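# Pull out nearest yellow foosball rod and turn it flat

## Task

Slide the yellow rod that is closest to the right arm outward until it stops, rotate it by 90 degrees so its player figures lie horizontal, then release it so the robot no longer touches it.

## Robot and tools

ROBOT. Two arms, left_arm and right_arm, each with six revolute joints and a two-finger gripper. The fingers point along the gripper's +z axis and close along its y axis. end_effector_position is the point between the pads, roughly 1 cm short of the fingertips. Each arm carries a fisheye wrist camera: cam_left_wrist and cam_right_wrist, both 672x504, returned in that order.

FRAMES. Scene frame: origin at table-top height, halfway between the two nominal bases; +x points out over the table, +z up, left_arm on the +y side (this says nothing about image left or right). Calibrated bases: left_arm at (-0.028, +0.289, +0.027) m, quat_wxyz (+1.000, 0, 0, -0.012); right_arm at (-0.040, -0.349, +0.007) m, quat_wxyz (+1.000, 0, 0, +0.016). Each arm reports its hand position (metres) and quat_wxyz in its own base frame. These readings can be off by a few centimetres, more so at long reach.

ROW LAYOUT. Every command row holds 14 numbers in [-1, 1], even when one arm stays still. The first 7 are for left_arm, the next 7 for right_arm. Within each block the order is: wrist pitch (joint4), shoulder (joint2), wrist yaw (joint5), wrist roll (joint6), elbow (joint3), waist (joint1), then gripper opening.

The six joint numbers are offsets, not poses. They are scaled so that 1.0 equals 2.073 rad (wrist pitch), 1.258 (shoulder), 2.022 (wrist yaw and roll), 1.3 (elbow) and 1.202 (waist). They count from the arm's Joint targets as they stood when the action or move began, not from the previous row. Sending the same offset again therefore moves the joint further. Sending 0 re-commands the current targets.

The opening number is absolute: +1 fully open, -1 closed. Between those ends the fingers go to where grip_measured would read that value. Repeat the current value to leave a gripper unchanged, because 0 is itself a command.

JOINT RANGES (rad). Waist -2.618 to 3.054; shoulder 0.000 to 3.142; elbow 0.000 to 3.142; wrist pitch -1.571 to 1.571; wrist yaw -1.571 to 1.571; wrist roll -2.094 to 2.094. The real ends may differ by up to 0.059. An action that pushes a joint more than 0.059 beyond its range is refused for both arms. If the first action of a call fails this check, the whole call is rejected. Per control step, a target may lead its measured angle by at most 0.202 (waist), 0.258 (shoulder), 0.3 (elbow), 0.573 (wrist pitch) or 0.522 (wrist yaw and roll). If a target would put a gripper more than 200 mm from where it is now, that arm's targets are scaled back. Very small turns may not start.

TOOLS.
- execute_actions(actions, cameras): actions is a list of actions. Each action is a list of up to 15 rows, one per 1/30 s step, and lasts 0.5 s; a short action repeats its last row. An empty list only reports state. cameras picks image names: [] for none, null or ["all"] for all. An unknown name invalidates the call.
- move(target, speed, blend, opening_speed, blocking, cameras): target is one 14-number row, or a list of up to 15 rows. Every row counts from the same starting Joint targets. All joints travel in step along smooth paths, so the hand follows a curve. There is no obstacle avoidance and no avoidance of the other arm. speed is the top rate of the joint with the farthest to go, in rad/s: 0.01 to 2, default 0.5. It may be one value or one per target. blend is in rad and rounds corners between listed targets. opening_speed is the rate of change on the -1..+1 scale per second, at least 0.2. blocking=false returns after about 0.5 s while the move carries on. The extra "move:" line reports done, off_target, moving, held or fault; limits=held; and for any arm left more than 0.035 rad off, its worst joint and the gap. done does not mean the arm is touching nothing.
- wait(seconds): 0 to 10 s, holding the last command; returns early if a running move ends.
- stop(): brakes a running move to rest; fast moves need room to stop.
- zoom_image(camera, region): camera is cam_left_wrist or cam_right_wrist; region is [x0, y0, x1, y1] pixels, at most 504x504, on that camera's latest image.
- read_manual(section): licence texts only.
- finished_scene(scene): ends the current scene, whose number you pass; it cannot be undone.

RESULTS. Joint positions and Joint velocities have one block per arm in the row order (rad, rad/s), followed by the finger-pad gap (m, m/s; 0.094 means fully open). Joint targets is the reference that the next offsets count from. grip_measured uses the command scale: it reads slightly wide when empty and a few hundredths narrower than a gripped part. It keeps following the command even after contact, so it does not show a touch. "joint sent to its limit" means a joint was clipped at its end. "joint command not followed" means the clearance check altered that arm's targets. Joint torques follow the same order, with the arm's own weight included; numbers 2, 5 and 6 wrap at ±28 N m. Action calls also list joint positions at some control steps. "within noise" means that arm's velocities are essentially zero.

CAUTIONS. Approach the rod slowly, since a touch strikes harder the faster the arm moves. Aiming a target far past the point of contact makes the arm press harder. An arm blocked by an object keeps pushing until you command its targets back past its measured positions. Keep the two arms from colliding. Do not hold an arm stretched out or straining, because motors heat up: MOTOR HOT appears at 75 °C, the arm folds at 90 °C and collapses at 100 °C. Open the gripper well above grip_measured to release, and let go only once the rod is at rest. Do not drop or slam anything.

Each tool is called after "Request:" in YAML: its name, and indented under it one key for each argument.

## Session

Request:
execute_actions:
  actions: []
  cameras: ["cam_right_wrist"]

Scene clock: 0.00 s.
left_arm: end_effector_position=(+0.3899, -0.0004, +0.1147) grip_measured=+1.000 end_effector_quat_wxyz=(+0.609, -0.026, +0.793, +0.006) | right_arm: end_effector_position=(+0.3960, -0.0474, +0.1154) grip_measured=+1.000 end_effector_quat_wxyz=(+0.595, +0.094, +0.794, -0.086)
Joint names: [wrist pitch, shoulder, wrist yaw, wrist roll, elbow, waist]
Joint positions: left_arm=[0.911 1.495 -0.08 -0.043 0.322 -0.04 0.094] | right_arm=[0.848 1.518 0.234 0.044 0.38 -0.018 0.094]
Joint velocities: within noise
Joint torques (N m): no reading
Heat: left arm: 41 °C; right arm: 39 °C.
Joint targets: left_arm=[0.899 1.493 -0.081 -0.042 0.324 -0.040] | right_arm=[0.838 1.516 0.234 0.045 0.382 -0.018]
Tool commands: left_gripper/opening=+1.0 right_gripper/opening=+1.0
camera_calibration:
cam_right_wrist: T_world_to_cam=[[-0.243977, -0.947101, 0.208508, 0.018364], [-0.655381, 0.00254793, -0.755294, 0.379491], [0.714808, -0.320927, -0.621334, -0.108822], [0, 0, 0, 1]] pos_world=[0.330979, -0.0184984, 0.215183]
Images, in order (width x height): cam_right_wrist 672x504.

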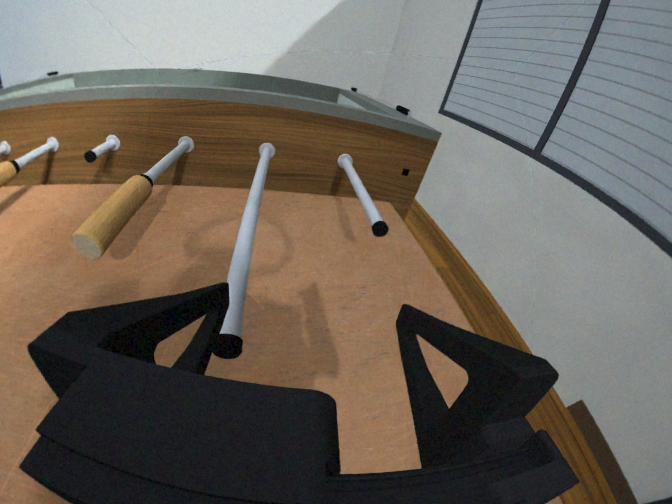

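Request:
move:
  target: [0,0,0,0,0,0,1,-0.6696,-0.2512,-0.0806,-0.022,0.86,0.127,0.28]
  speed: 1.0
  cameras: ["cam_right_wrist"]

Request:
zoom_image:
  camera: "cam_right_wrist"
  region: [180, 150, 450, 400]

Scene clock: 22.20 s.
left_arm: end_effector_position=(+0.3899, -0.0004, +0.1147) grip_measured=+1.000 end_effector_quat_wxyz=(+0.609, -0.026, +0.793, +0.006) | right_arm: end_effector_position=(+0.3805, +0.0354, +0.4327) grip_measured=+0.282 end_effector_quat_wxyz=(+0.617, -0.022, +0.786, +0.011)
Joint names: [wrist pitch, shoulder, wrist yaw, wrist roll, elbow, waist]
Joint positions: left_arm=[0.911 1.495 -0.08 -0.043 0.322 -0.04 0.094] | right_arm=[-0.53 1.196 0.079 0.009 1.485 0.127 0.06]
Joint velocities: within noise
Joint torques (N m): left_arm=[1.9 -5.79 -0.04 0.01 5.33 -0.03] | right_arm=[1.59 -2.54 -0.05 -0.1 7.77 0.76]
Heat: left arm: 41 °C; right arm: 40 °C.
Joint targets: left_arm=[0.899 1.493 -0.081 -0.042 0.324 -0.040] | right_arm=[-0.550 1.199 0.071 0.001 1.500 0.135]
move: done
camera_calibration:
cam_right_wrist: T_world_to_cam=[[0.0413439, -0.980088, 0.19421, -0.0744037], [-0.594285, -0.180377, -0.783766, 0.604264], [0.803191, -0.0830121, -0.589909, 0.0703713], [0, 0, 0, 1]] pos_world=[0.305659, 0.0419147, 0.529564]
Images, in order (width x height): cam_right_wrist 672x504.

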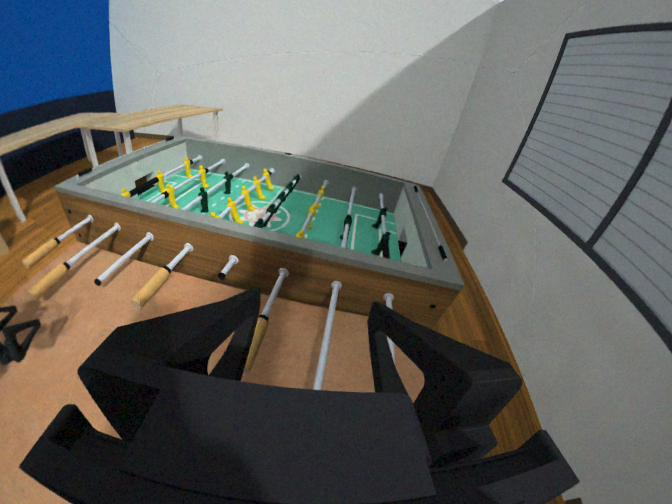

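Scaled by 1.867 from the camera's 672x504 image, which has a finer 960x720 frame.

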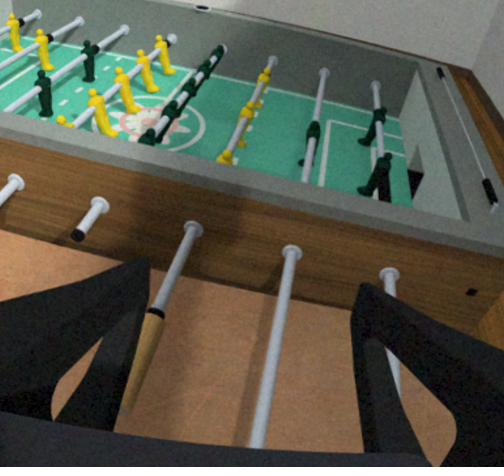

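Request:
move:
  target:
    - [0,0,0,0,0,0,1,0.8201,0.438,0.4233,-0.7774,-0.6923,0.4218,0.28]
    - [0,0,0,0,0,0,1,0.9807,0.8792,0.4233,-0.7774,-0.5217,0.4218,0.28]
  speed: 1.0
  blend: [0.1,0]
  cameras: ["cam_right_wrist"]

Scene clock: 69.73 s.
left_arm: end_effector_position=(+0.3899, -0.0004, +0.1147) grip_measured=+1.000 end_effector_quat_wxyz=(+0.609, -0.026, +0.793, +0.006) | right_arm: end_effector_position=(+0.4481, +0.1561, +0.0765) grip_measured=+0.282 end_effector_quat_wxyz=(+0.422, -0.427, +0.566, -0.565)
Joint names: [wrist pitch, shoulder, wrist yaw, wrist roll, elbow, waist]
Joint positions: left_arm=[0.911 1.495 -0.08 -0.043 0.322 -0.04 0.094] | right_arm=[1.477 2.291 0.919 -1.569 0.805 0.636 0.06]
Joint velocities: within noise
Joint torques (N m): left_arm=[1.89 -5.78 -0.02 0.02 5.33 -0.02] | right_arm=[1.62 -7.69 0.16 -0.02 4.68 0.53]
Heat: left arm: 41 °C; right arm: 43 °C.
Joint targets: left_arm=[0.899 1.493 -0.081 -0.042 0.324 -0.040] | right_arm=[1.482 2.306 0.927 -1.571 0.822 0.642]
move: done
camera_calibration:
cam_right_wrist: T_world_to_cam=[[0.00885785, 0.188261, 0.982079, -0.117731], [-0.634577, -0.757961, 0.151022, 0.423792], [0.772809, -0.624542, 0.112752, -0.139615], [0, 0, 0, 1]] pos_world=[0.377867, 0.256187, 0.067361]
Images, in order (width x height): cam_right_wrist 672x504.

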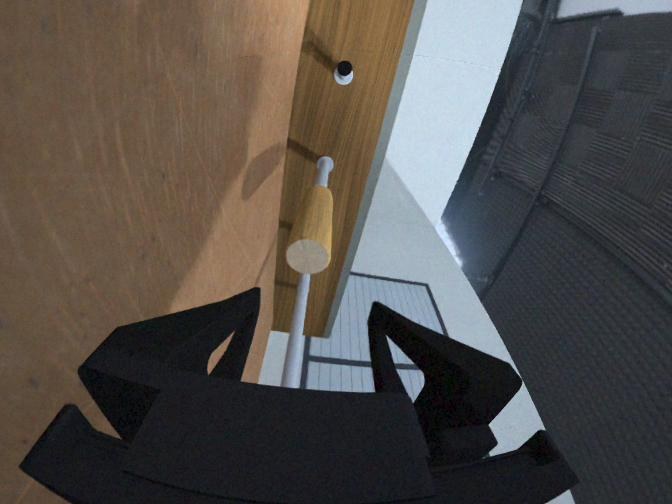

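Request:
move:
  target: [0,0,0,0,0,0,1,-0.0894,0.1141,-0.0806,0,0.2392,-0.1348,0.28]
  speed: 0.4
  cameras: ["cam_right_wrist"]

Scene clock: 92.50 s.
left_arm: end_effector_position=(+0.3899, -0.0004, +0.1147) grip_measured=+1.000 end_effector_quat_wxyz=(+0.609, -0.026, +0.793, +0.006) | right_arm: end_effector_position=(+0.5338, +0.1400, +0.0719) grip_measured=+0.282 end_effector_quat_wxyz=(+0.424, -0.421, +0.567, -0.567)
Joint names: [wrist pitch, shoulder, wrist yaw, wrist roll, elbow, waist]
Joint positions: left_arm=[0.911 1.495 -0.08 -0.043 0.322 -0.04 0.094] | right_arm=[1.313 2.423 0.773 -1.569 1.113 0.482 0.06]
Joint velocities: within noise
Joint torques (N m): left_arm=[1.88 -5.75 -0.03 0.02 5.34 -0.03] | right_arm=[1.44 -8.55 -0.04 -0.01 5.86 -0.18]
Heat: left arm: 41 °C; right arm: 42 °C.
Joint targets: left_arm=[0.899 1.493 -0.081 -0.042 0.324 -0.040] | right_arm=[1.297 2.449 0.764 -1.571 1.133 0.480]
move: done
camera_calibration:
cam_right_wrist: T_world_to_cam=[[0.000498772, 0.181925, 0.983312, -0.105716], [-0.642086, -0.753781, 0.139785, 0.470952], [0.766633, -0.631441, 0.116435, -0.211389], [0, 0, 0, 1]] pos_world=[0.464502, 0.240747, 0.0627335]
Images, in order (width x height): cam_right_wrist 672x504.

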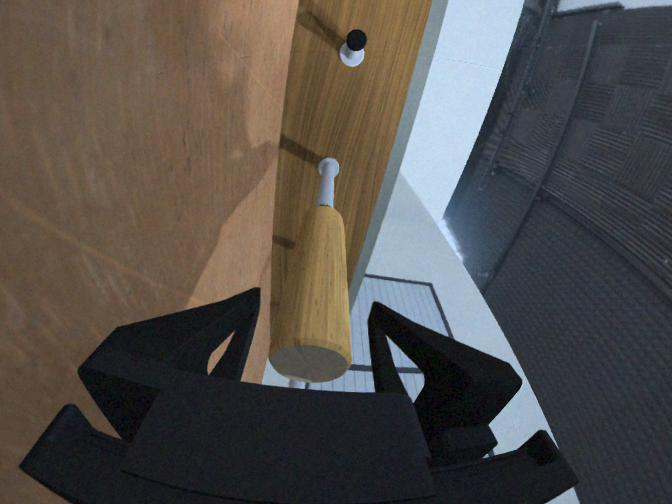

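Request:
move:
  target: [0,0,0,0,0,0,1,0,0,0,0,0,0,-0.6]
  opening_speed: 0.6
  cameras: []

Scene clock: 104.70 s.
left_arm: end_effector_position=(+0.3899, -0.0004, +0.1147) grip_measured=+1.000 end_effector_quat_wxyz=(+0.609, -0.026, +0.793, +0.006) | right_arm: end_effector_position=(+0.5338, +0.1402, +0.0706) grip_measured=-0.309 end_effector_quat_wxyz=(+0.423, -0.423, +0.567, -0.567)
Joint names: [wrist pitch, shoulder, wrist yaw, wrist roll, elbow, waist]
Joint positions: left_arm=[0.911 1.495 -0.08 -0.043 0.322 -0.04 0.094] | right_arm=[1.31 2.424 0.772 -1.57 1.113 0.482 0.032]
Joint velocities: within noise
Joint torques (N m): left_arm=[1.89 -5.75 -0.02 0.01 5.3 -0.05] | right_arm=[1.49 -8.64 -0.04 -0.01 5.86 -0.17]
Heat: left arm: 40 °C; right arm: 42 °C.
Joint targets: left_arm=[0.899 1.493 -0.081 -0.042 0.324 -0.040] | right_arm=[1.297 2.449 0.764 -1.571 1.133 0.480]
move: done
No camera images: "cameras" was empty.

Request:
move:
  target:
    - [0,0,0,0,0,0,1,-0.1066,-0.1184,-0.0203,0.317,-0.0485,-0.01,-0.6]
    - [0,0,0,0,0,0,1,-0.1505,-0.2138,-0.0663,0.6039,-0.1392,-0.015,-0.6]
    - [0,0,0,0,0,0,1,-0.1288,-0.2878,-0.1256,0.8586,-0.2523,-0.0208,-0.6]
    - [0,0,0,0,0,0,1,-0.1037,-0.3291,-0.1034,0.866,-0.3331,0.0166,-0.6]
  speed: [0.6,0.6,0.6,0.25]
  blend: [0.05,0.05,0.05,0]
  cameras: ["cam_right_wrist"]

Scene clock: 130.93 s.
left_arm: end_effector_position=(+0.3899, -0.0004, +0.1147) grip_measured=+1.000 end_effector_quat_wxyz=(+0.609, -0.026, +0.793, +0.006) | right_arm: end_effector_position=(+0.4587, +0.1464, +0.0649) grip_measured=-0.310 end_effector_quat_wxyz=(+0.619, +0.032, +0.785, -0.013)
Joint names: [wrist pitch, shoulder, wrist yaw, wrist roll, elbow, waist]
Joint positions: left_arm=[0.911 1.495 -0.08 -0.043 0.322 -0.04 0.094] | right_arm=[1.067 2.064 0.544 0.166 0.72 0.5 0.032]
Joint velocities: within noise
Joint torques (N m): left_arm=[1.89 -5.76 -0.04 0.01 5.31 -0.01] | right_arm=[1.82 -10.4 0.25 0.12 2.85 0.08]
Heat: left arm: 40 °C; right arm: 42 °C.
Joint targets: left_arm=[0.899 1.493 -0.081 -0.042 0.324 -0.040] | right_arm=[1.082 2.035 0.555 0.180 0.700 0.500]
move: done
camera_calibration:
cam_right_wrist: T_world_to_cam=[[-0.0716393, -0.983523, 0.165982, 0.156747], [-0.607066, -0.0890441, -0.789647, 0.375443], [0.791415, -0.157332, -0.590685, -0.183815], [0, 0, 0, 1]] pos_world=[0.384622, 0.158676, 0.161874]
Images, in order (width x height): cam_right_wrist 672x504.

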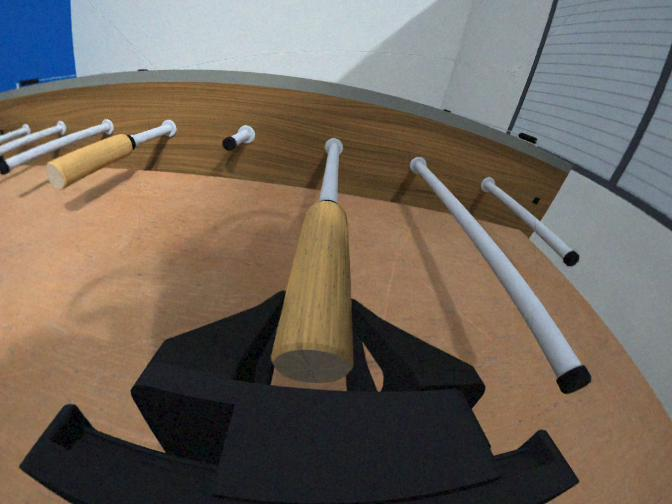

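Request:
move:
  target: [0,0,0,0,0,0,1,0.0183,-0.062,0.0321,0.005,-0.0985,0.0541,-0.6]
  speed: 0.2
  cameras: ["cam_right_wrist"]

Scene clock: 141.10 s.
left_arm: end_effector_position=(+0.3899, -0.0004, +0.1147) grip_measured=+1.000 end_effector_quat_wxyz=(+0.609, -0.026, +0.793, +0.006) | right_arm: end_effector_position=(+0.4513, +0.1480, +0.0681) grip_measured=-0.310 end_effector_quat_wxyz=(+0.620, +0.030, +0.784, -0.005)
Joint names: [wrist pitch, shoulder, wrist yaw, wrist roll, elbow, waist]
Joint positions: left_arm=[0.911 1.495 -0.08 -0.043 0.322 -0.04 0.094] | right_arm=[1.075 2.038 0.538 0.173 0.689 0.508 0.032]
Joint velocities: within noise
Joint torques (N m): left_arm=[1.89 -5.78 -0.04 0.02 5.31 -0.03] | right_arm=[2.1 -14.54 1.02 0.17 -4.46 5.11]
Heat: left arm: 40 °C; right arm: 43 °C.
Joint targets: left_arm=[0.899 1.493 -0.081 -0.042 0.324 -0.040] | right_arm=[1.120 1.957 0.620 0.190 0.572 0.565]
move: off_target (right_arm); right_arm: the elbow is farthest, 0.117 rad from its target
camera_calibration:
cam_right_wrist: T_world_to_cam=[[-0.0597553, -0.986021, 0.155536, 0.153008], [-0.603855, -0.0883644, -0.792181, 0.372251], [0.794851, -0.141258, -0.590133, -0.179793], [0, 0, 0, 1]] pos_world=[0.376837, 0.158365, 0.16499]
Images, in order (width x height): cam_right_wrist 672x504.

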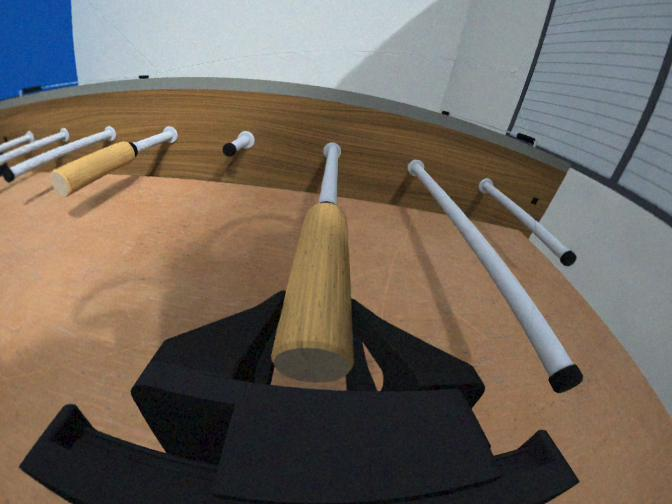

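Request:
move:
  target:
    - [0,0,0,0,0,0,1,0,0.0262,-0.0297,0,0.0292,-0.0374,-0.6]
    - [0,0,0,0,0,0,1,0,0.0262,-0.0297,0,0.0292,-0.0374,0.3]
    - [0,0,0,0,0,0,1,-0.0289,-0.102,0.0445,-0.01,-0.07,0.0782,0.3]
    - [0,0,0,0,0,0,1,-0.8056,-0.6017,-0.2715,-0.094,0.7138,-0.3577,0.3]
  speed: [0.3,0.3,0.4,1.0]
  blend: [0,0,0.03,0]
  opening_speed: 0.8
  cameras: ["cam_right_wrist"]

Request:
zoom_image:
  camera: "cam_right_wrist"
  region: [180, 150, 450, 400]

Scene clock: 166.60 s.
left_arm: end_effector_position=(+0.3899, -0.0004, +0.1147) grip_measured=+1.000 end_effector_quat_wxyz=(+0.609, -0.026, +0.793, +0.006) | right_arm: end_effector_position=(+0.3799, +0.0410, +0.4329) grip_measured=+0.298 end_effector_quat_wxyz=(+0.618, -0.028, +0.786, +0.015)
Joint names: [wrist pitch, shoulder, wrist yaw, wrist roll, elbow, waist]
Joint positions: left_arm=[0.911 1.495 -0.08 -0.043 0.322 -0.04 0.094] | right_arm=[-0.529 1.196 0.079 0.009 1.486 0.142 0.061]
Joint velocities: within noise
Joint torques (N m): left_arm=[1.89 -5.75 -0.03 0.01 5.31 -0.03] | right_arm=[1.59 -2.5 -0.06 -0.09 7.73 -0.58]
Heat: left arm: 40 °C; right arm: 44 °C.
Joint targets: left_arm=[0.899 1.493 -0.081 -0.042 0.324 -0.040] | right_arm=[-0.550 1.200 0.071 0.000 1.500 0.135]
move: done; target 2's new numbers were sent with right_arm's elbow 0.076 rad from that target
camera_calibration:
cam_right_wrist: T_world_to_cam=[[0.0559414, -0.979232, 0.194874, -0.0747567], [-0.590874, -0.1898, -0.784119, 0.604397], [0.804822, -0.0712811, -0.589221, 0.0700587], [0, 0, 0, 1]] pos_world=[0.30492, 0.0465046, 0.529768]
Images, in order (width x height): cam_right_wrist 672x504.

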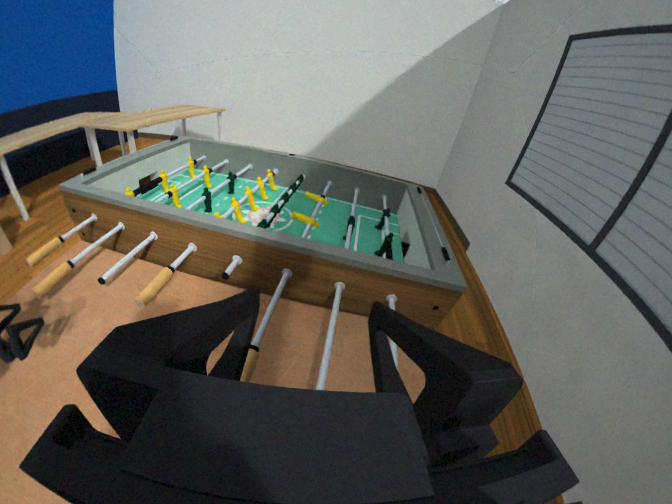

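Scaled by 1.867 from the camera's 672x504 image, which has a finer 960x720 frame.

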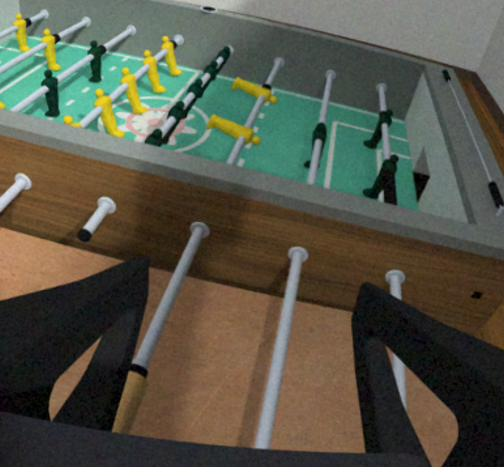

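Request:
zoom_image:
  camera: "cam_right_wrist"
  region: [270, 165, 370, 240]

Scaled by 5.040 from the camera's 672x504 image, which has a finer 960x720 frame.

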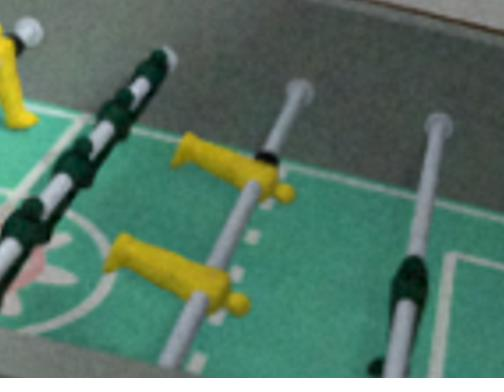

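Request:
move:
  target:
    - [0,0,0,0,0,0,1,0.7767,0.5,0.3165,0.0989,-0.7838,0.4359,0.28]
    - [0,0,0,0,0,0,1,0.8032,0.6916,0.2319,0.114,-0.6092,0.3078,0.28]
  speed: [1.0,0.4]
  blend: [0.03,0]
  cameras: ["cam_right_wrist"]

Scene clock: 247.00 s.
left_arm: end_effector_position=(+0.3899, -0.0004, +0.1147) grip_measured=+1.000 end_effector_quat_wxyz=(+0.609, -0.026, +0.793, +0.006) | right_arm: end_effector_position=(+0.4527, +0.1476, +0.0708) grip_measured=+0.282 end_effector_quat_wxyz=(+0.629, +0.055, +0.776, +0.012)
Joint names: [wrist pitch, shoulder, wrist yaw, wrist roll, elbow, waist]
Joint positions: left_arm=[0.911 1.495 -0.08 -0.043 0.322 -0.04 0.094] | right_arm=[1.116 2.052 0.546 0.22 0.689 0.509 0.06]
Joint velocities: within noise
Joint torques (N m): left_arm=[1.88 -5.74 -0.04 0.01 5.3 -0.01] | right_arm=[1.69 -6.45 0.06 0.12 5.65 -0.29]
Heat: left arm: 40 °C; right arm: 45 °C.
Joint targets: left_arm=[0.899 1.493 -0.081 -0.042 0.324 -0.040] | right_arm=[1.115 2.070 0.540 0.230 0.708 0.505]
move: done
camera_calibration:
cam_right_wrist: T_world_to_cam=[[-0.0804735, -0.991917, 0.0981046, 0.166558], [-0.583635, -0.0328959, -0.811349, 0.359176], [0.808019, -0.122549, -0.57627, -0.18906], [0, 0, 0, 1]] pos_world=[0.375795, 0.153858, 0.166128]
Images, in order (width x height): cam_right_wrist 672x504.

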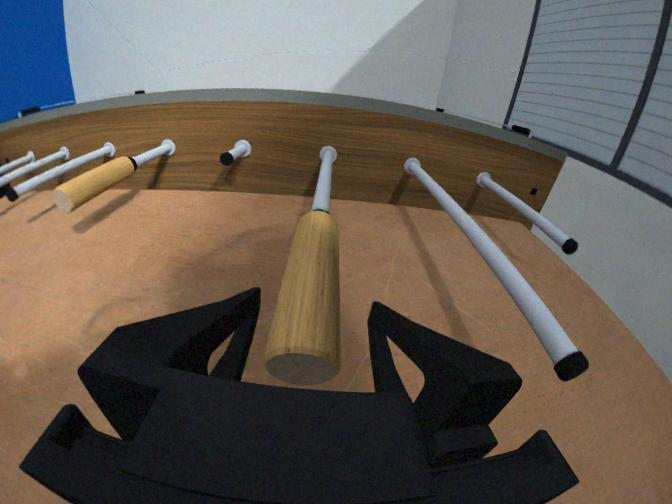

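Request:
move:
  target:
    - [0,0,0,0,0,0,1,0,0,0,0,0,0,-0.6]
    - [0,0,0,0,0,0,1,-0.012,-0.0318,0.0376,-0.0967,-0.0292,0.0291,-0.6]
  speed: 0.25
  opening_speed: 0.7
  cameras: ["cam_right_wrist"]

Scene clock: 259.57 s.
left_arm: end_effector_position=(+0.3899, -0.0004, +0.1147) grip_measured=+1.000 end_effector_quat_wxyz=(+0.609, -0.026, +0.793, +0.006) | right_arm: end_effector_position=(+0.4510, +0.1494, +0.0723) grip_measured=-0.305 end_effector_quat_wxyz=(+0.630, -0.001, +0.776, -0.043)
Joint names: [wrist pitch, shoulder, wrist yaw, wrist roll, elbow, waist]
Joint positions: left_arm=[0.911 1.495 -0.08 -0.043 0.322 -0.04 0.094] | right_arm=[1.115 2.052 0.577 0.067 0.692 0.524 0.033]
Joint velocities: within noise
Joint torques (N m): left_arm=[1.89 -5.75 -0.03 0.02 5.3 -0.02] | right_arm=[1.45 -9.62 0.53 -0.3 2.58 1.46]
Heat: left arm: 40 °C; right arm: 44 °C.
Joint targets: left_arm=[0.899 1.493 -0.081 -0.042 0.324 -0.040] | right_arm=[1.090 2.030 0.616 0.035 0.670 0.540]
move: off_target (right_arm); right_arm: the wrist yaw is farthest, 0.039 rad from its target
camera_calibration:
cam_right_wrist: T_world_to_cam=[[-0.0633998, -0.96615, 0.250069, 0.145594], [-0.584769, -0.167088, -0.793805, 0.378776], [0.808718, -0.19656, -0.554382, -0.177454], [0, 0, 0, 1]] pos_world=[0.374237, 0.169074, 0.165889]
Images, in order (width x height): cam_right_wrist 672x504.

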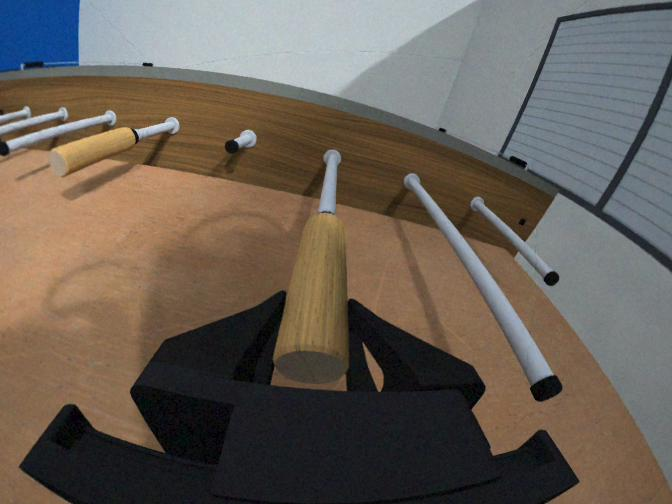

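Request:
move:
  target:
    - [0,0,0,0,0,0,1,0,0,0,0,0,0,0.3]
    - [0,0,0,0,0,0,1,-0.0145,-0.1598,0.047,0.0124,-0.1454,0.099,0.3]
    - [0,0,0,0,0,0,1,-0.7911,-0.6598,-0.2695,-0.0173,0.6385,-0.3369,0.3]
  speed: [0.3,0.4,1.0]
  blend: [0,0.03,0]
  opening_speed: 0.8
  cameras: ["cam_right_wrist"]

Request:
zoom_image:
  camera: "cam_right_wrist"
  region: [270, 165, 370, 240]

Scene clock: 274.60 s.
left_arm: end_effector_position=(+0.3899, -0.0004, +0.1147) grip_measured=+1.000 end_effector_quat_wxyz=(+0.609, -0.026, +0.793, +0.006) | right_arm: end_effector_position=(+0.3799, +0.0410, +0.4330) grip_measured=+0.298 end_effector_quat_wxyz=(+0.618, -0.028, +0.786, +0.015)
Joint names: [wrist pitch, shoulder, wrist yaw, wrist roll, elbow, waist]
Joint positions: left_arm=[0.911 1.495 -0.08 -0.043 0.322 -0.04 0.094] | right_arm=[-0.529 1.196 0.079 0.009 1.486 0.142 0.061]
Joint velocities: within noise
Joint torques (N m): left_arm=[1.88 -5.75 -0.03 0.03 5.33 -0.02] | right_arm=[1.65 -2.5 -0.03 -0.1 7.72 -0.57]
Heat: left arm: 39 °C; right arm: 43 °C.
Joint targets: left_arm=[0.899 1.493 -0.081 -0.042 0.324 -0.040] | right_arm=[-0.550 1.200 0.071 0.000 1.500 0.135]
move: done
camera_calibration:
cam_right_wrist: T_world_to_cam=[[0.0558678, -0.979242, 0.194842, -0.0747307], [-0.590578, -0.189758, -0.784353, 0.60447], [0.805044, -0.0712493, -0.58892, 0.0698793], [0, 0, 0, 1]] pos_world=[0.304906, 0.0465025, 0.529832]
Images, in order (width x height): cam_right_wrist 672x504.

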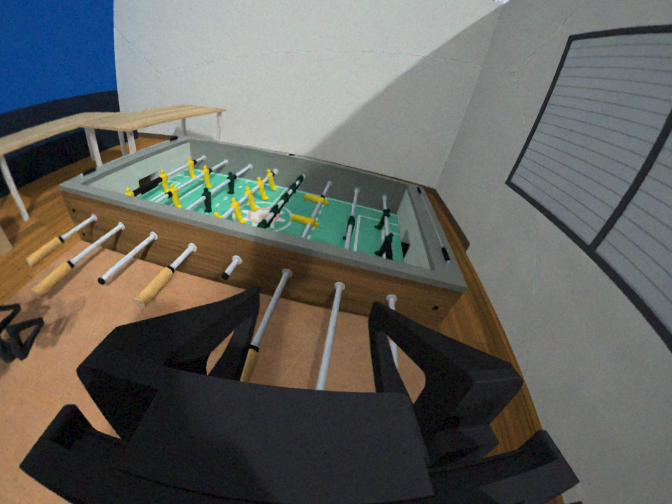

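Scaled by 5.040 from the camera's 672x504 image, which has a finer 960x720 frame.

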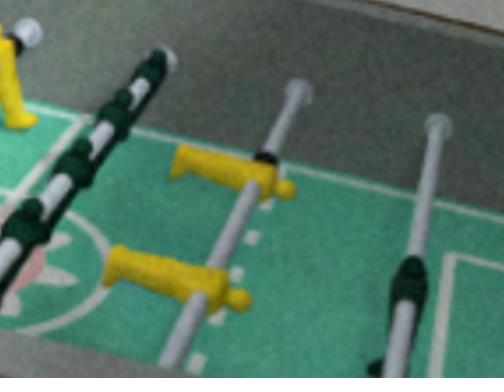

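Request:
finished_scene:
  scene: 2

The scene is finished: the task was done.


## Next scene

The same job, from a new start.

Request:
execute_actions:
  actions: []
  cameras: ["cam_right_wrist"]

Scene clock: 0.00 s.
left_arm: end_effector_position=(+0.4127, +0.0165, +0.1264) grip_measured=+1.000 end_effector_quat_wxyz=(+0.618, -0.002, +0.786, +0.007) | right_arm: end_effector_position=(+0.3903, -0.0463, +0.1052) grip_measured=+1.000 end_effector_quat_wxyz=(+0.587, +0.098, +0.798, -0.097)
Joint names: [wrist pitch, shoulder, wrist yaw, wrist roll, elbow, waist]
Joint positions: left_arm=[0.901 1.55 0.039 0.018 0.411 0.054 0.094] | right_arm=[0.871 1.537 0.276 0.046 0.357 0.003 0.094]
Joint velocities: within noise
Joint torques (N m): no reading
Heat: left arm: 38 °C; right arm: 37 °C.
Joint targets: left_arm=[0.890 1.548 0.039 0.020 0.413 0.054] | right_arm=[0.861 1.535 0.277 0.048 0.359 0.003]
Tool commands: left_gripper/opening=+1.0 right_gripper/opening=+1.0
camera_calibration:
cam_right_wrist: T_world_to_cam=[[-0.258995, -0.939858, 0.222685, 0.0248201], [-0.669392, 0.00845401, -0.742861, 0.372449], [0.696301, -0.341461, -0.631323, -0.10339], [0, 0, 0, 1]] pos_world=[0.327733, -0.0151249, 0.205878]
Images, in order (width x height): cam_right_wrist 672x504.

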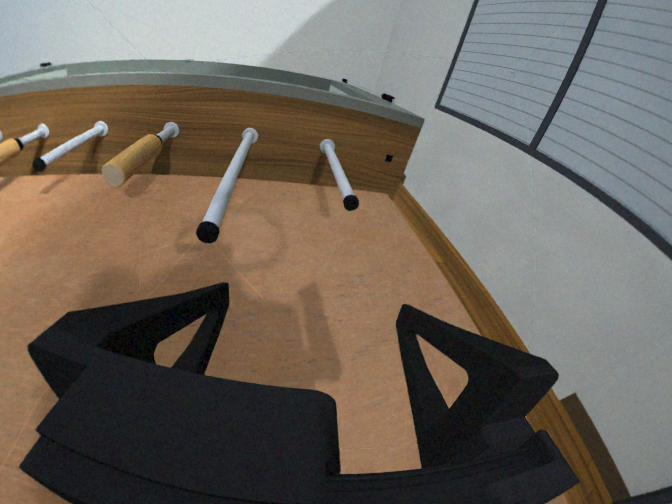

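Request:
move:
  target: [0,0,0,0,0,0,1,-0.6807,-0.2671,-0.1019,-0.0237,0.8777,0.1098,0.28]
  speed: 1.0
  cameras: ["cam_right_wrist"]

Request:
zoom_image:
  camera: "cam_right_wrist"
  region: [270, 165, 370, 240]

Request:
zoom_image:
  camera: "cam_right_wrist"
  region: [200, 230, 360, 390]

Scene clock: 10.23 s.
left_arm: end_effector_position=(+0.4127, +0.0165, +0.1264) grip_measured=+1.000 end_effector_quat_wxyz=(+0.618, -0.002, +0.786, +0.007) | right_arm: end_effector_position=(+0.3803, +0.0353, +0.4333) grip_measured=+0.283 end_effector_quat_wxyz=(+0.618, -0.022, +0.786, +0.010)
Joint names: [wrist pitch, shoulder, wrist yaw, wrist roll, elbow, waist]
Joint positions: left_arm=[0.901 1.55 0.039 0.018 0.411 0.054 0.094] | right_arm=[-0.53 1.195 0.08 0.008 1.486 0.127 0.06]
Joint velocities: within noise
Joint torques (N m): left_arm=[1.85 -6.82 0 0.01 5.65 -0.06] | right_arm=[1.52 -2.59 -0.04 -0.08 7.64 0.75]
Heat: left arm: 39 °C; right arm: 39 °C.
Joint targets: left_arm=[0.890 1.548 0.039 0.020 0.413 0.054] | right_arm=[-0.550 1.199 0.071 0.000 1.500 0.135]
move: done
camera_calibration:
cam_right_wrist: T_world_to_cam=[[0.0411171, -0.979726, 0.196077, -0.0752758], [-0.592998, -0.181872, -0.784395, 0.604498], [0.804154, -0.0840213, -0.588454, 0.0699649], [0, 0, 0, 1]] pos_world=[0.305299, 0.04207, 0.530096]
Images, in order (width x height): cam_right_wrist 672x504.

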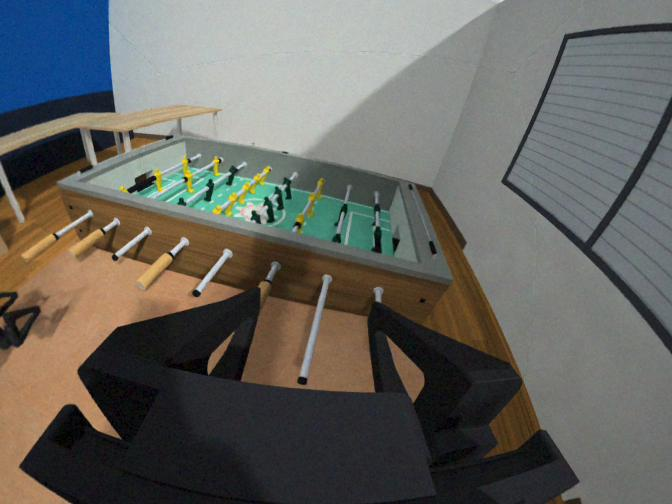

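Scaled by 5.040 from the camera's 672x504 image, which has a finer 960x720 frame.

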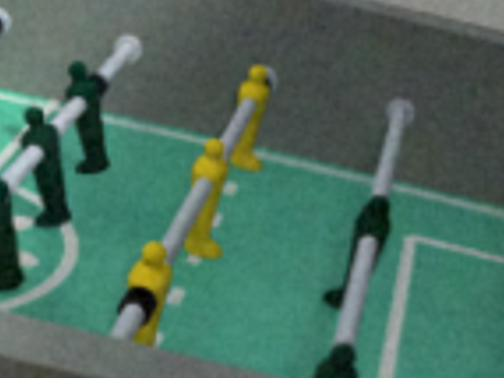

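Scaled by 3.150 from the camera's 672x504 image, which has a finer 960x720 frame.

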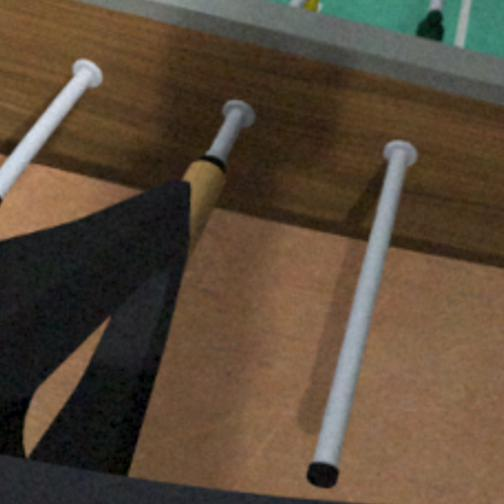

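Request:
move:
  target:
    - [0,0,0,0,0,0,1,0.7588,0.7091,0.4293,-0.777,-0.3323,0.4235,0.28]
    - [0,0,0,0,0,0,1,0.8784,0.9956,0.4293,-0.777,-0.2457,0.4235,0.28]
  speed: 1.0
  blend: [0.1,0]
  cameras: ["cam_right_wrist"]

Scene clock: 55.30 s.
left_arm: end_effector_position=(+0.4127, +0.0165, +0.1264) grip_measured=+1.000 end_effector_quat_wxyz=(+0.618, -0.002, +0.786, +0.007) | right_arm: end_effector_position=(+0.5067, +0.2028, +0.0719) grip_measured=+0.281 end_effector_quat_wxyz=(+0.421, -0.426, +0.566, -0.566)
Joint names: [wrist pitch, shoulder, wrist yaw, wrist roll, elbow, waist]
Joint positions: left_arm=[0.901 1.55 0.039 0.018 0.411 0.054 0.094] | right_arm=[1.266 2.436 0.931 -1.57 1.163 0.644 0.06]
Joint velocities: within noise
Joint torques (N m): left_arm=[1.87 -6.8 -0.02 0.02 5.63 -0.02] | right_arm=[1.52 -9.68 0.14 -0.03 5.79 0.08]
Heat: left arm: 39 °C; right arm: 42 °C.
Joint targets: left_arm=[0.890 1.548 0.039 0.020 0.413 0.054] | right_arm=[1.271 2.451 0.939 -1.571 1.181 0.644]
move: done
camera_calibration:
cam_right_wrist: T_world_to_cam=[[0.00870618, 0.188481, 0.982038, -0.12255], [-0.637892, -0.755256, 0.15061, 0.498249], [0.770077, -0.627745, 0.113655, -0.153251], [0, 0, 0, 1]] pos_world=[0.436911, 0.303201, 0.062725]
Images, in order (width x height): cam_right_wrist 672x504.

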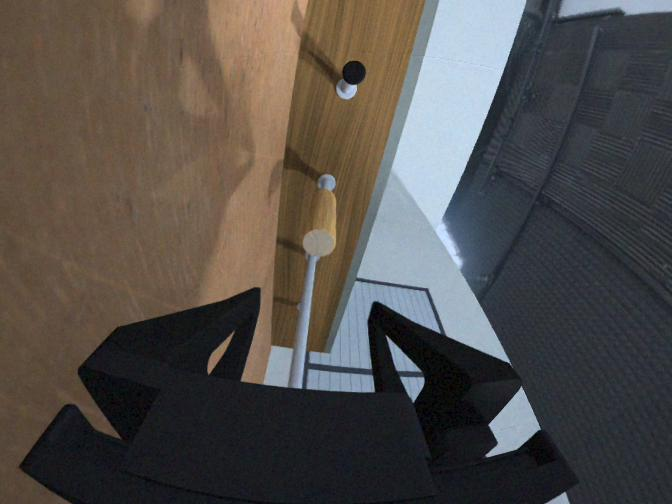

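Request:
move:
  target:
    - [0,0,0,0,0,0,1,-0.0873,0.1065,-0.0712,0,0.2285,-0.1198,0.28]
    - [0,0,0,0,0,0,1,-0.164,0.2051,-0.1128,0,0.4431,-0.188,0.28]
  speed: 0.4
  blend: [0.05,0]
  cameras: ["cam_right_wrist"]

Scene clock: 76.90 s.
left_arm: end_effector_position=(+0.4127, +0.0165, +0.1264) grip_measured=+1.000 end_effector_quat_wxyz=(+0.618, -0.002, +0.786, +0.007) | right_arm: end_effector_position=(+0.6427, +0.1613, +0.0721) grip_measured=+0.281 end_effector_quat_wxyz=(+0.420, -0.421, +0.569, -0.568)
Joint names: [wrist pitch, shoulder, wrist yaw, wrist roll, elbow, waist]
Joint positions: left_arm=[0.901 1.55 0.039 0.018 0.411 0.054 0.094] | right_arm=[0.947 2.679 0.72 -1.571 1.731 0.423 0.06]
Joint velocities: within noise
Joint torques (N m): left_arm=[1.85 -6.76 0 0.02 5.65 -0.03] | right_arm=[1.47 -11.15 -0.06 0 7.87 -0.35]
Heat: left arm: 38 °C; right arm: 41 °C.
Joint targets: left_arm=[0.890 1.548 0.039 0.020 0.413 0.054] | right_arm=[0.931 2.709 0.711 -1.571 1.757 0.418]
move: done
camera_calibration:
cam_right_wrist: T_world_to_cam=[[0.00603203, 0.185005, 0.982719, -0.113851], [-0.646331, -0.749153, 0.145002, 0.558468], [0.763033, -0.636036, 0.115056, -0.278317], [0, 0, 0, 1]] pos_world=[0.574007, 0.262421, 0.0629269]
Images, in order (width x height): cam_right_wrist 672x504.

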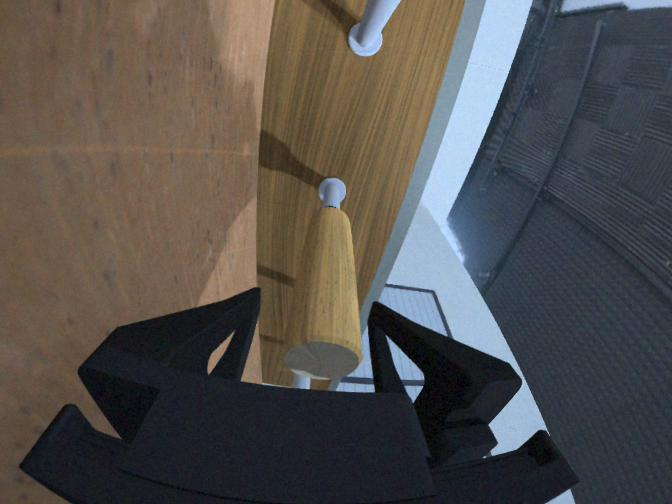

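Request:
move:
  target:
    - [0,0,0,0,0,0,1,0,0,0,0,0.0115,0,0.28]
    - [0,0,0,0,0,0,1,0,0,0,0,0.0115,0,-0.6]
  speed: 0.3
  opening_speed: 0.6
  cameras: ["cam_right_wrist"]

Scene clock: 91.47 s.
left_arm: end_effector_position=(+0.4127, +0.0165, +0.1264) grip_measured=+1.000 end_effector_quat_wxyz=(+0.618, -0.002, +0.786, +0.007) | right_arm: end_effector_position=(+0.6449, +0.1624, +0.0758) grip_measured=-0.309 end_effector_quat_wxyz=(+0.423, -0.418, +0.568, -0.569)
Joint names: [wrist pitch, shoulder, wrist yaw, wrist roll, elbow, waist]
Joint positions: left_arm=[0.901 1.55 0.039 0.018 0.411 0.054 0.094] | right_arm=[0.942 2.681 0.719 -1.571 1.746 0.423 0.032]
Joint velocities: within noise
Joint torques (N m): left_arm=[1.86 -6.76 -0.02 0 5.65 -0.05] | right_arm=[1.48 -11.34 -0.04 0 7.9 -0.35]
Heat: left arm: 38 °C; right arm: 42 °C.
Joint targets: left_arm=[0.890 1.548 0.039 0.020 0.413 0.054] | right_arm=[0.931 2.709 0.711 -1.571 1.772 0.418]
move: done
camera_calibration:
cam_right_wrist: T_world_to_cam=[[-0.00118124, 0.182138, 0.983272, -0.11269], [-0.646778, -0.750059, 0.138162, 0.561147], [0.762677, -0.635796, 0.118689, -0.279824], [0, 0, 0, 1]] pos_world=[0.57622, 0.263508, 0.0664877]
Images, in order (width x height): cam_right_wrist 672x504.

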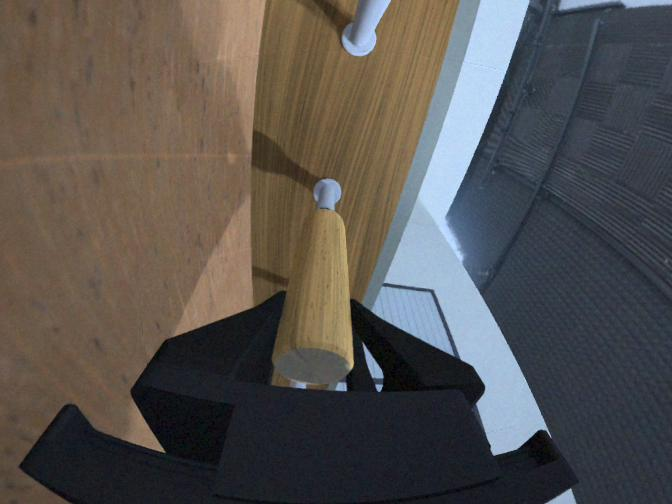

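Request:
move:
  target:
    - [0,0,0,0,0,0,1,-0.0801,-0.1264,-0.0143,0.3121,-0.1015,0.0083,-0.6]
    - [0,0,0,0,0,0,1,-0.0912,-0.2432,-0.0529,0.594,-0.2569,0.0133,-0.6]
    - [0,0,0,0,0,0,1,-0.0449,-0.349,-0.1004,0.8338,-0.4423,0.0208,-0.6]
    - [0,0,0,0,0,0,1,0.0314,-0.473,-0.041,0.8511,-0.6908,0.114,-0.6]
  speed: [0.6,0.6,0.6,0.35]
  blend: [0.05,0.05,0.05,0]
  cameras: ["cam_right_wrist"]

Scene clock: 131.20 s.
left_arm: end_effector_position=(+0.4127, +0.0165, +0.1264) grip_measured=+1.000 end_effector_quat_wxyz=(+0.618, -0.002, +0.786, +0.007) | right_arm: end_effector_position=(+0.4829, +0.1756, +0.0683) grip_measured=-0.310 end_effector_quat_wxyz=(+0.624, +0.024, +0.780, -0.038)
Joint names: [wrist pitch, shoulder, wrist yaw, wrist roll, elbow, waist]
Joint positions: left_arm=[0.901 1.55 0.039 0.018 0.411 0.054 0.094] | right_arm=[0.982 2.144 0.625 0.132 0.89 0.551 0.032]
Joint velocities: within noise
Joint torques (N m): left_arm=[1.87 -6.78 -0.01 0.02 5.65 -0.02] | right_arm=[1.76 -11.62 0.18 0.2 3.49 0.43]
Heat: left arm: 39 °C; right arm: 41 °C.
Joint targets: left_arm=[0.890 1.548 0.039 0.020 0.413 0.054] | right_arm=[0.996 2.114 0.628 0.150 0.874 0.555]
move: done
camera_calibration:
cam_right_wrist: T_world_to_cam=[[-0.0922433, -0.972567, 0.213554, 0.19143], [-0.599164, -0.117082, -0.792019, 0.396709], [0.795295, -0.201012, -0.571926, -0.191882], [0, 0, 0, 1]] pos_world=[0.407955, 0.194056, 0.163578]
Images, in order (width x height): cam_right_wrist 672x504.

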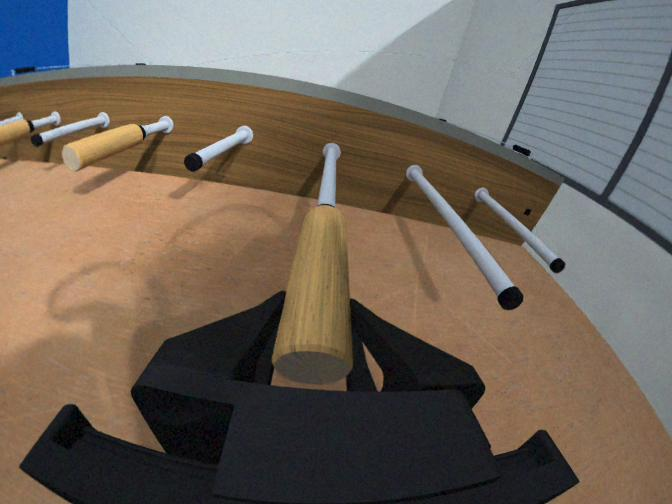

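Request:
move:
  target: [0,0,0,0,0,0,1,0.026,-0.0707,0.0356,0.0099,-0.1415,0.0674,-0.6]
  speed: 0.2
  cameras: []

Scene clock: 141.30 s.
left_arm: end_effector_position=(+0.4127, +0.0165, +0.1264) grip_measured=+1.000 end_effector_quat_wxyz=(+0.618, -0.002, +0.786, +0.007) | right_arm: end_effector_position=(+0.4721, +0.1759, +0.0711) grip_measured=-0.310 end_effector_quat_wxyz=(+0.627, +0.025, +0.779, -0.017)
Joint names: [wrist pitch, shoulder, wrist yaw, wrist roll, elbow, waist]
Joint positions: left_arm=[0.901 1.55 0.039 0.018 0.411 0.054 0.094] | right_arm=[1.018 2.112 0.598 0.156 0.832 0.555 0.032]
Joint velocities: within noise
Joint torques (N m): left_arm=[1.86 -6.76 -0.02 0 5.63 -0.05] | right_arm=[1.92 -16.02 1.27 0.15 -6.16 7.32]
Heat: left arm: 39 °C; right arm: 42 °C.
Joint targets: left_arm=[0.890 1.548 0.039 0.020 0.413 0.054] | right_arm=[1.050 2.025 0.700 0.170 0.690 0.636]
move: off_target (right_arm); right_arm: the elbow is farthest, 0.142 rad from its target
No camera images: "cameras" was empty.

Request:
move:
  target: [0,0,0,0,0,0,1,0,-0.008,-0.0321,0,-0.0154,-0.0466,-0.6]
  speed: 0.2
  cameras: ["cam_right_wrist"]

Scene clock: 153.23 s.
left_arm: end_effector_position=(+0.4127, +0.0165, +0.1264) grip_measured=+1.000 end_effector_quat_wxyz=(+0.618, -0.002, +0.786, +0.007) | right_arm: end_effector_position=(+0.4723, +0.1721, +0.0706) grip_measured=-0.310 end_effector_quat_wxyz=(+0.624, +0.026, +0.781, +0.002)
Joint names: [wrist pitch, shoulder, wrist yaw, wrist roll, elbow, waist]
Joint positions: left_arm=[0.901 1.55 0.039 0.018 0.411 0.054 0.094] | right_arm=[1.024 2.099 0.548 0.176 0.812 0.533 0.032]
Joint velocities: within noise
Joint torques (N m): left_arm=[1.86 -6.75 -0.01 0.02 5.63 0.01] | right_arm=[1.88 -15.66 1.1 -0.1 -6.22 4.26]
Heat: left arm: 39 °C; right arm: 45 °C.
Joint targets: left_arm=[0.890 1.548 0.039 0.020 0.413 0.054] | right_arm=[1.050 2.015 0.635 0.170 0.670 0.580]
move: off_target (right_arm); right_arm: the elbow is farthest, 0.142 rad from its target
camera_calibration:
cam_right_wrist: T_world_to_cam=[[-0.046219, -0.987726, 0.149199, 0.17202], [-0.593525, -0.0929827, -0.799426, 0.385413], [0.803487, -0.125502, -0.581943, -0.198948], [0, 0, 0, 1]] pos_world=[0.396555, 0.180777, 0.166668]
Images, in order (width x height): cam_right_wrist 672x504.

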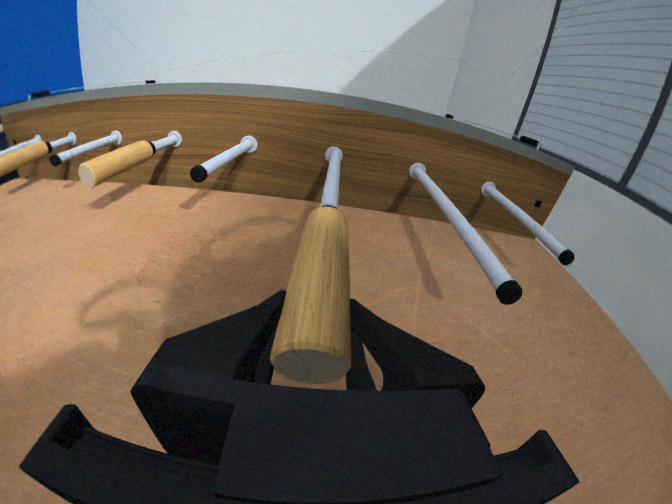

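Request:
move:
  target:
    - [0,0,0,0,0,0,1,-0.0048,0.0318,-0.0173,-0.0247,0.0615,-0.0208,-0.6]
    - [0,0,0,0,0,0,1,-0.0048,0.0318,-0.0173,-0.0247,0.0615,-0.0208,0.3]
    - [0,0,0,0,0,0,1,-0.0256,-0.0731,0.0658,0.0148,-0.0292,0.104,0.3]
    - [0,0,0,0,0,0,1,-0.7718,-0.6479,-0.2789,-0.0841,0.6385,-0.3702,0.3]
  speed: [0.3,0.3,0.4,1.0]
  blend: [0,0,0.03,0]
  opening_speed: 0.8
  cameras: ["cam_right_wrist"]

Request:
zoom_image:
  camera: "cam_right_wrist"
  region: [270, 165, 370, 240]

Scene clock: 179.57 s.
left_arm: end_effector_position=(+0.4127, +0.0165, +0.1264) grip_measured=+1.000 end_effector_quat_wxyz=(+0.618, -0.002, +0.786, +0.007) | right_arm: end_effector_position=(+0.3798, +0.0411, +0.4335) grip_measured=+0.298 end_effector_quat_wxyz=(+0.618, -0.028, +0.786, +0.015)
Joint names: [wrist pitch, shoulder, wrist yaw, wrist roll, elbow, waist]
Joint positions: left_arm=[0.901 1.55 0.039 0.018 0.411 0.054 0.094] | right_arm=[-0.53 1.196 0.08 0.008 1.487 0.143 0.061]
Joint velocities: within noise
Joint torques (N m): left_arm=[1.87 -6.76 -0.01 0.01 5.63 -0.06] | right_arm=[1.53 -2.52 -0.01 -0.08 7.51 -0.58]
Heat: left arm: 39 °C; right arm: 43 °C.
Joint targets: left_arm=[0.890 1.548 0.039 0.020 0.413 0.054] | right_arm=[-0.550 1.200 0.072 0.000 1.500 0.135]
move: done; target 2's new numbers were sent with right_arm's elbow 0.067 rad from that target
camera_calibration:
cam_right_wrist: T_world_to_cam=[[0.055696, -0.978988, 0.196165, -0.0752611], [-0.590214, -0.19075, -0.784386, 0.604709], [0.805323, -0.0720925, -0.588437, 0.0699547], [0, 0, 0, 1]] pos_world=[0.304764, 0.0467118, 0.530253]
Images, in order (width x height): cam_right_wrist 672x504.

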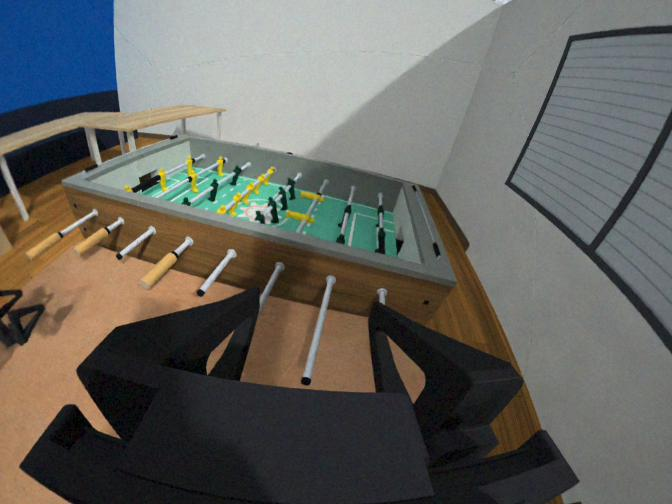

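Scaled by 5.040 from the camera's 672x504 image, which has a finer 960x720 frame.

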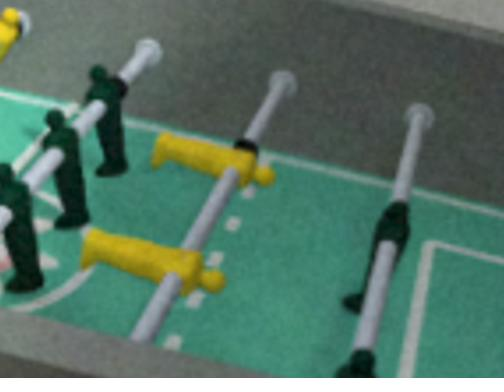

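Request:
finished_scene:
  scene: 3

The scene is finished: the task was done.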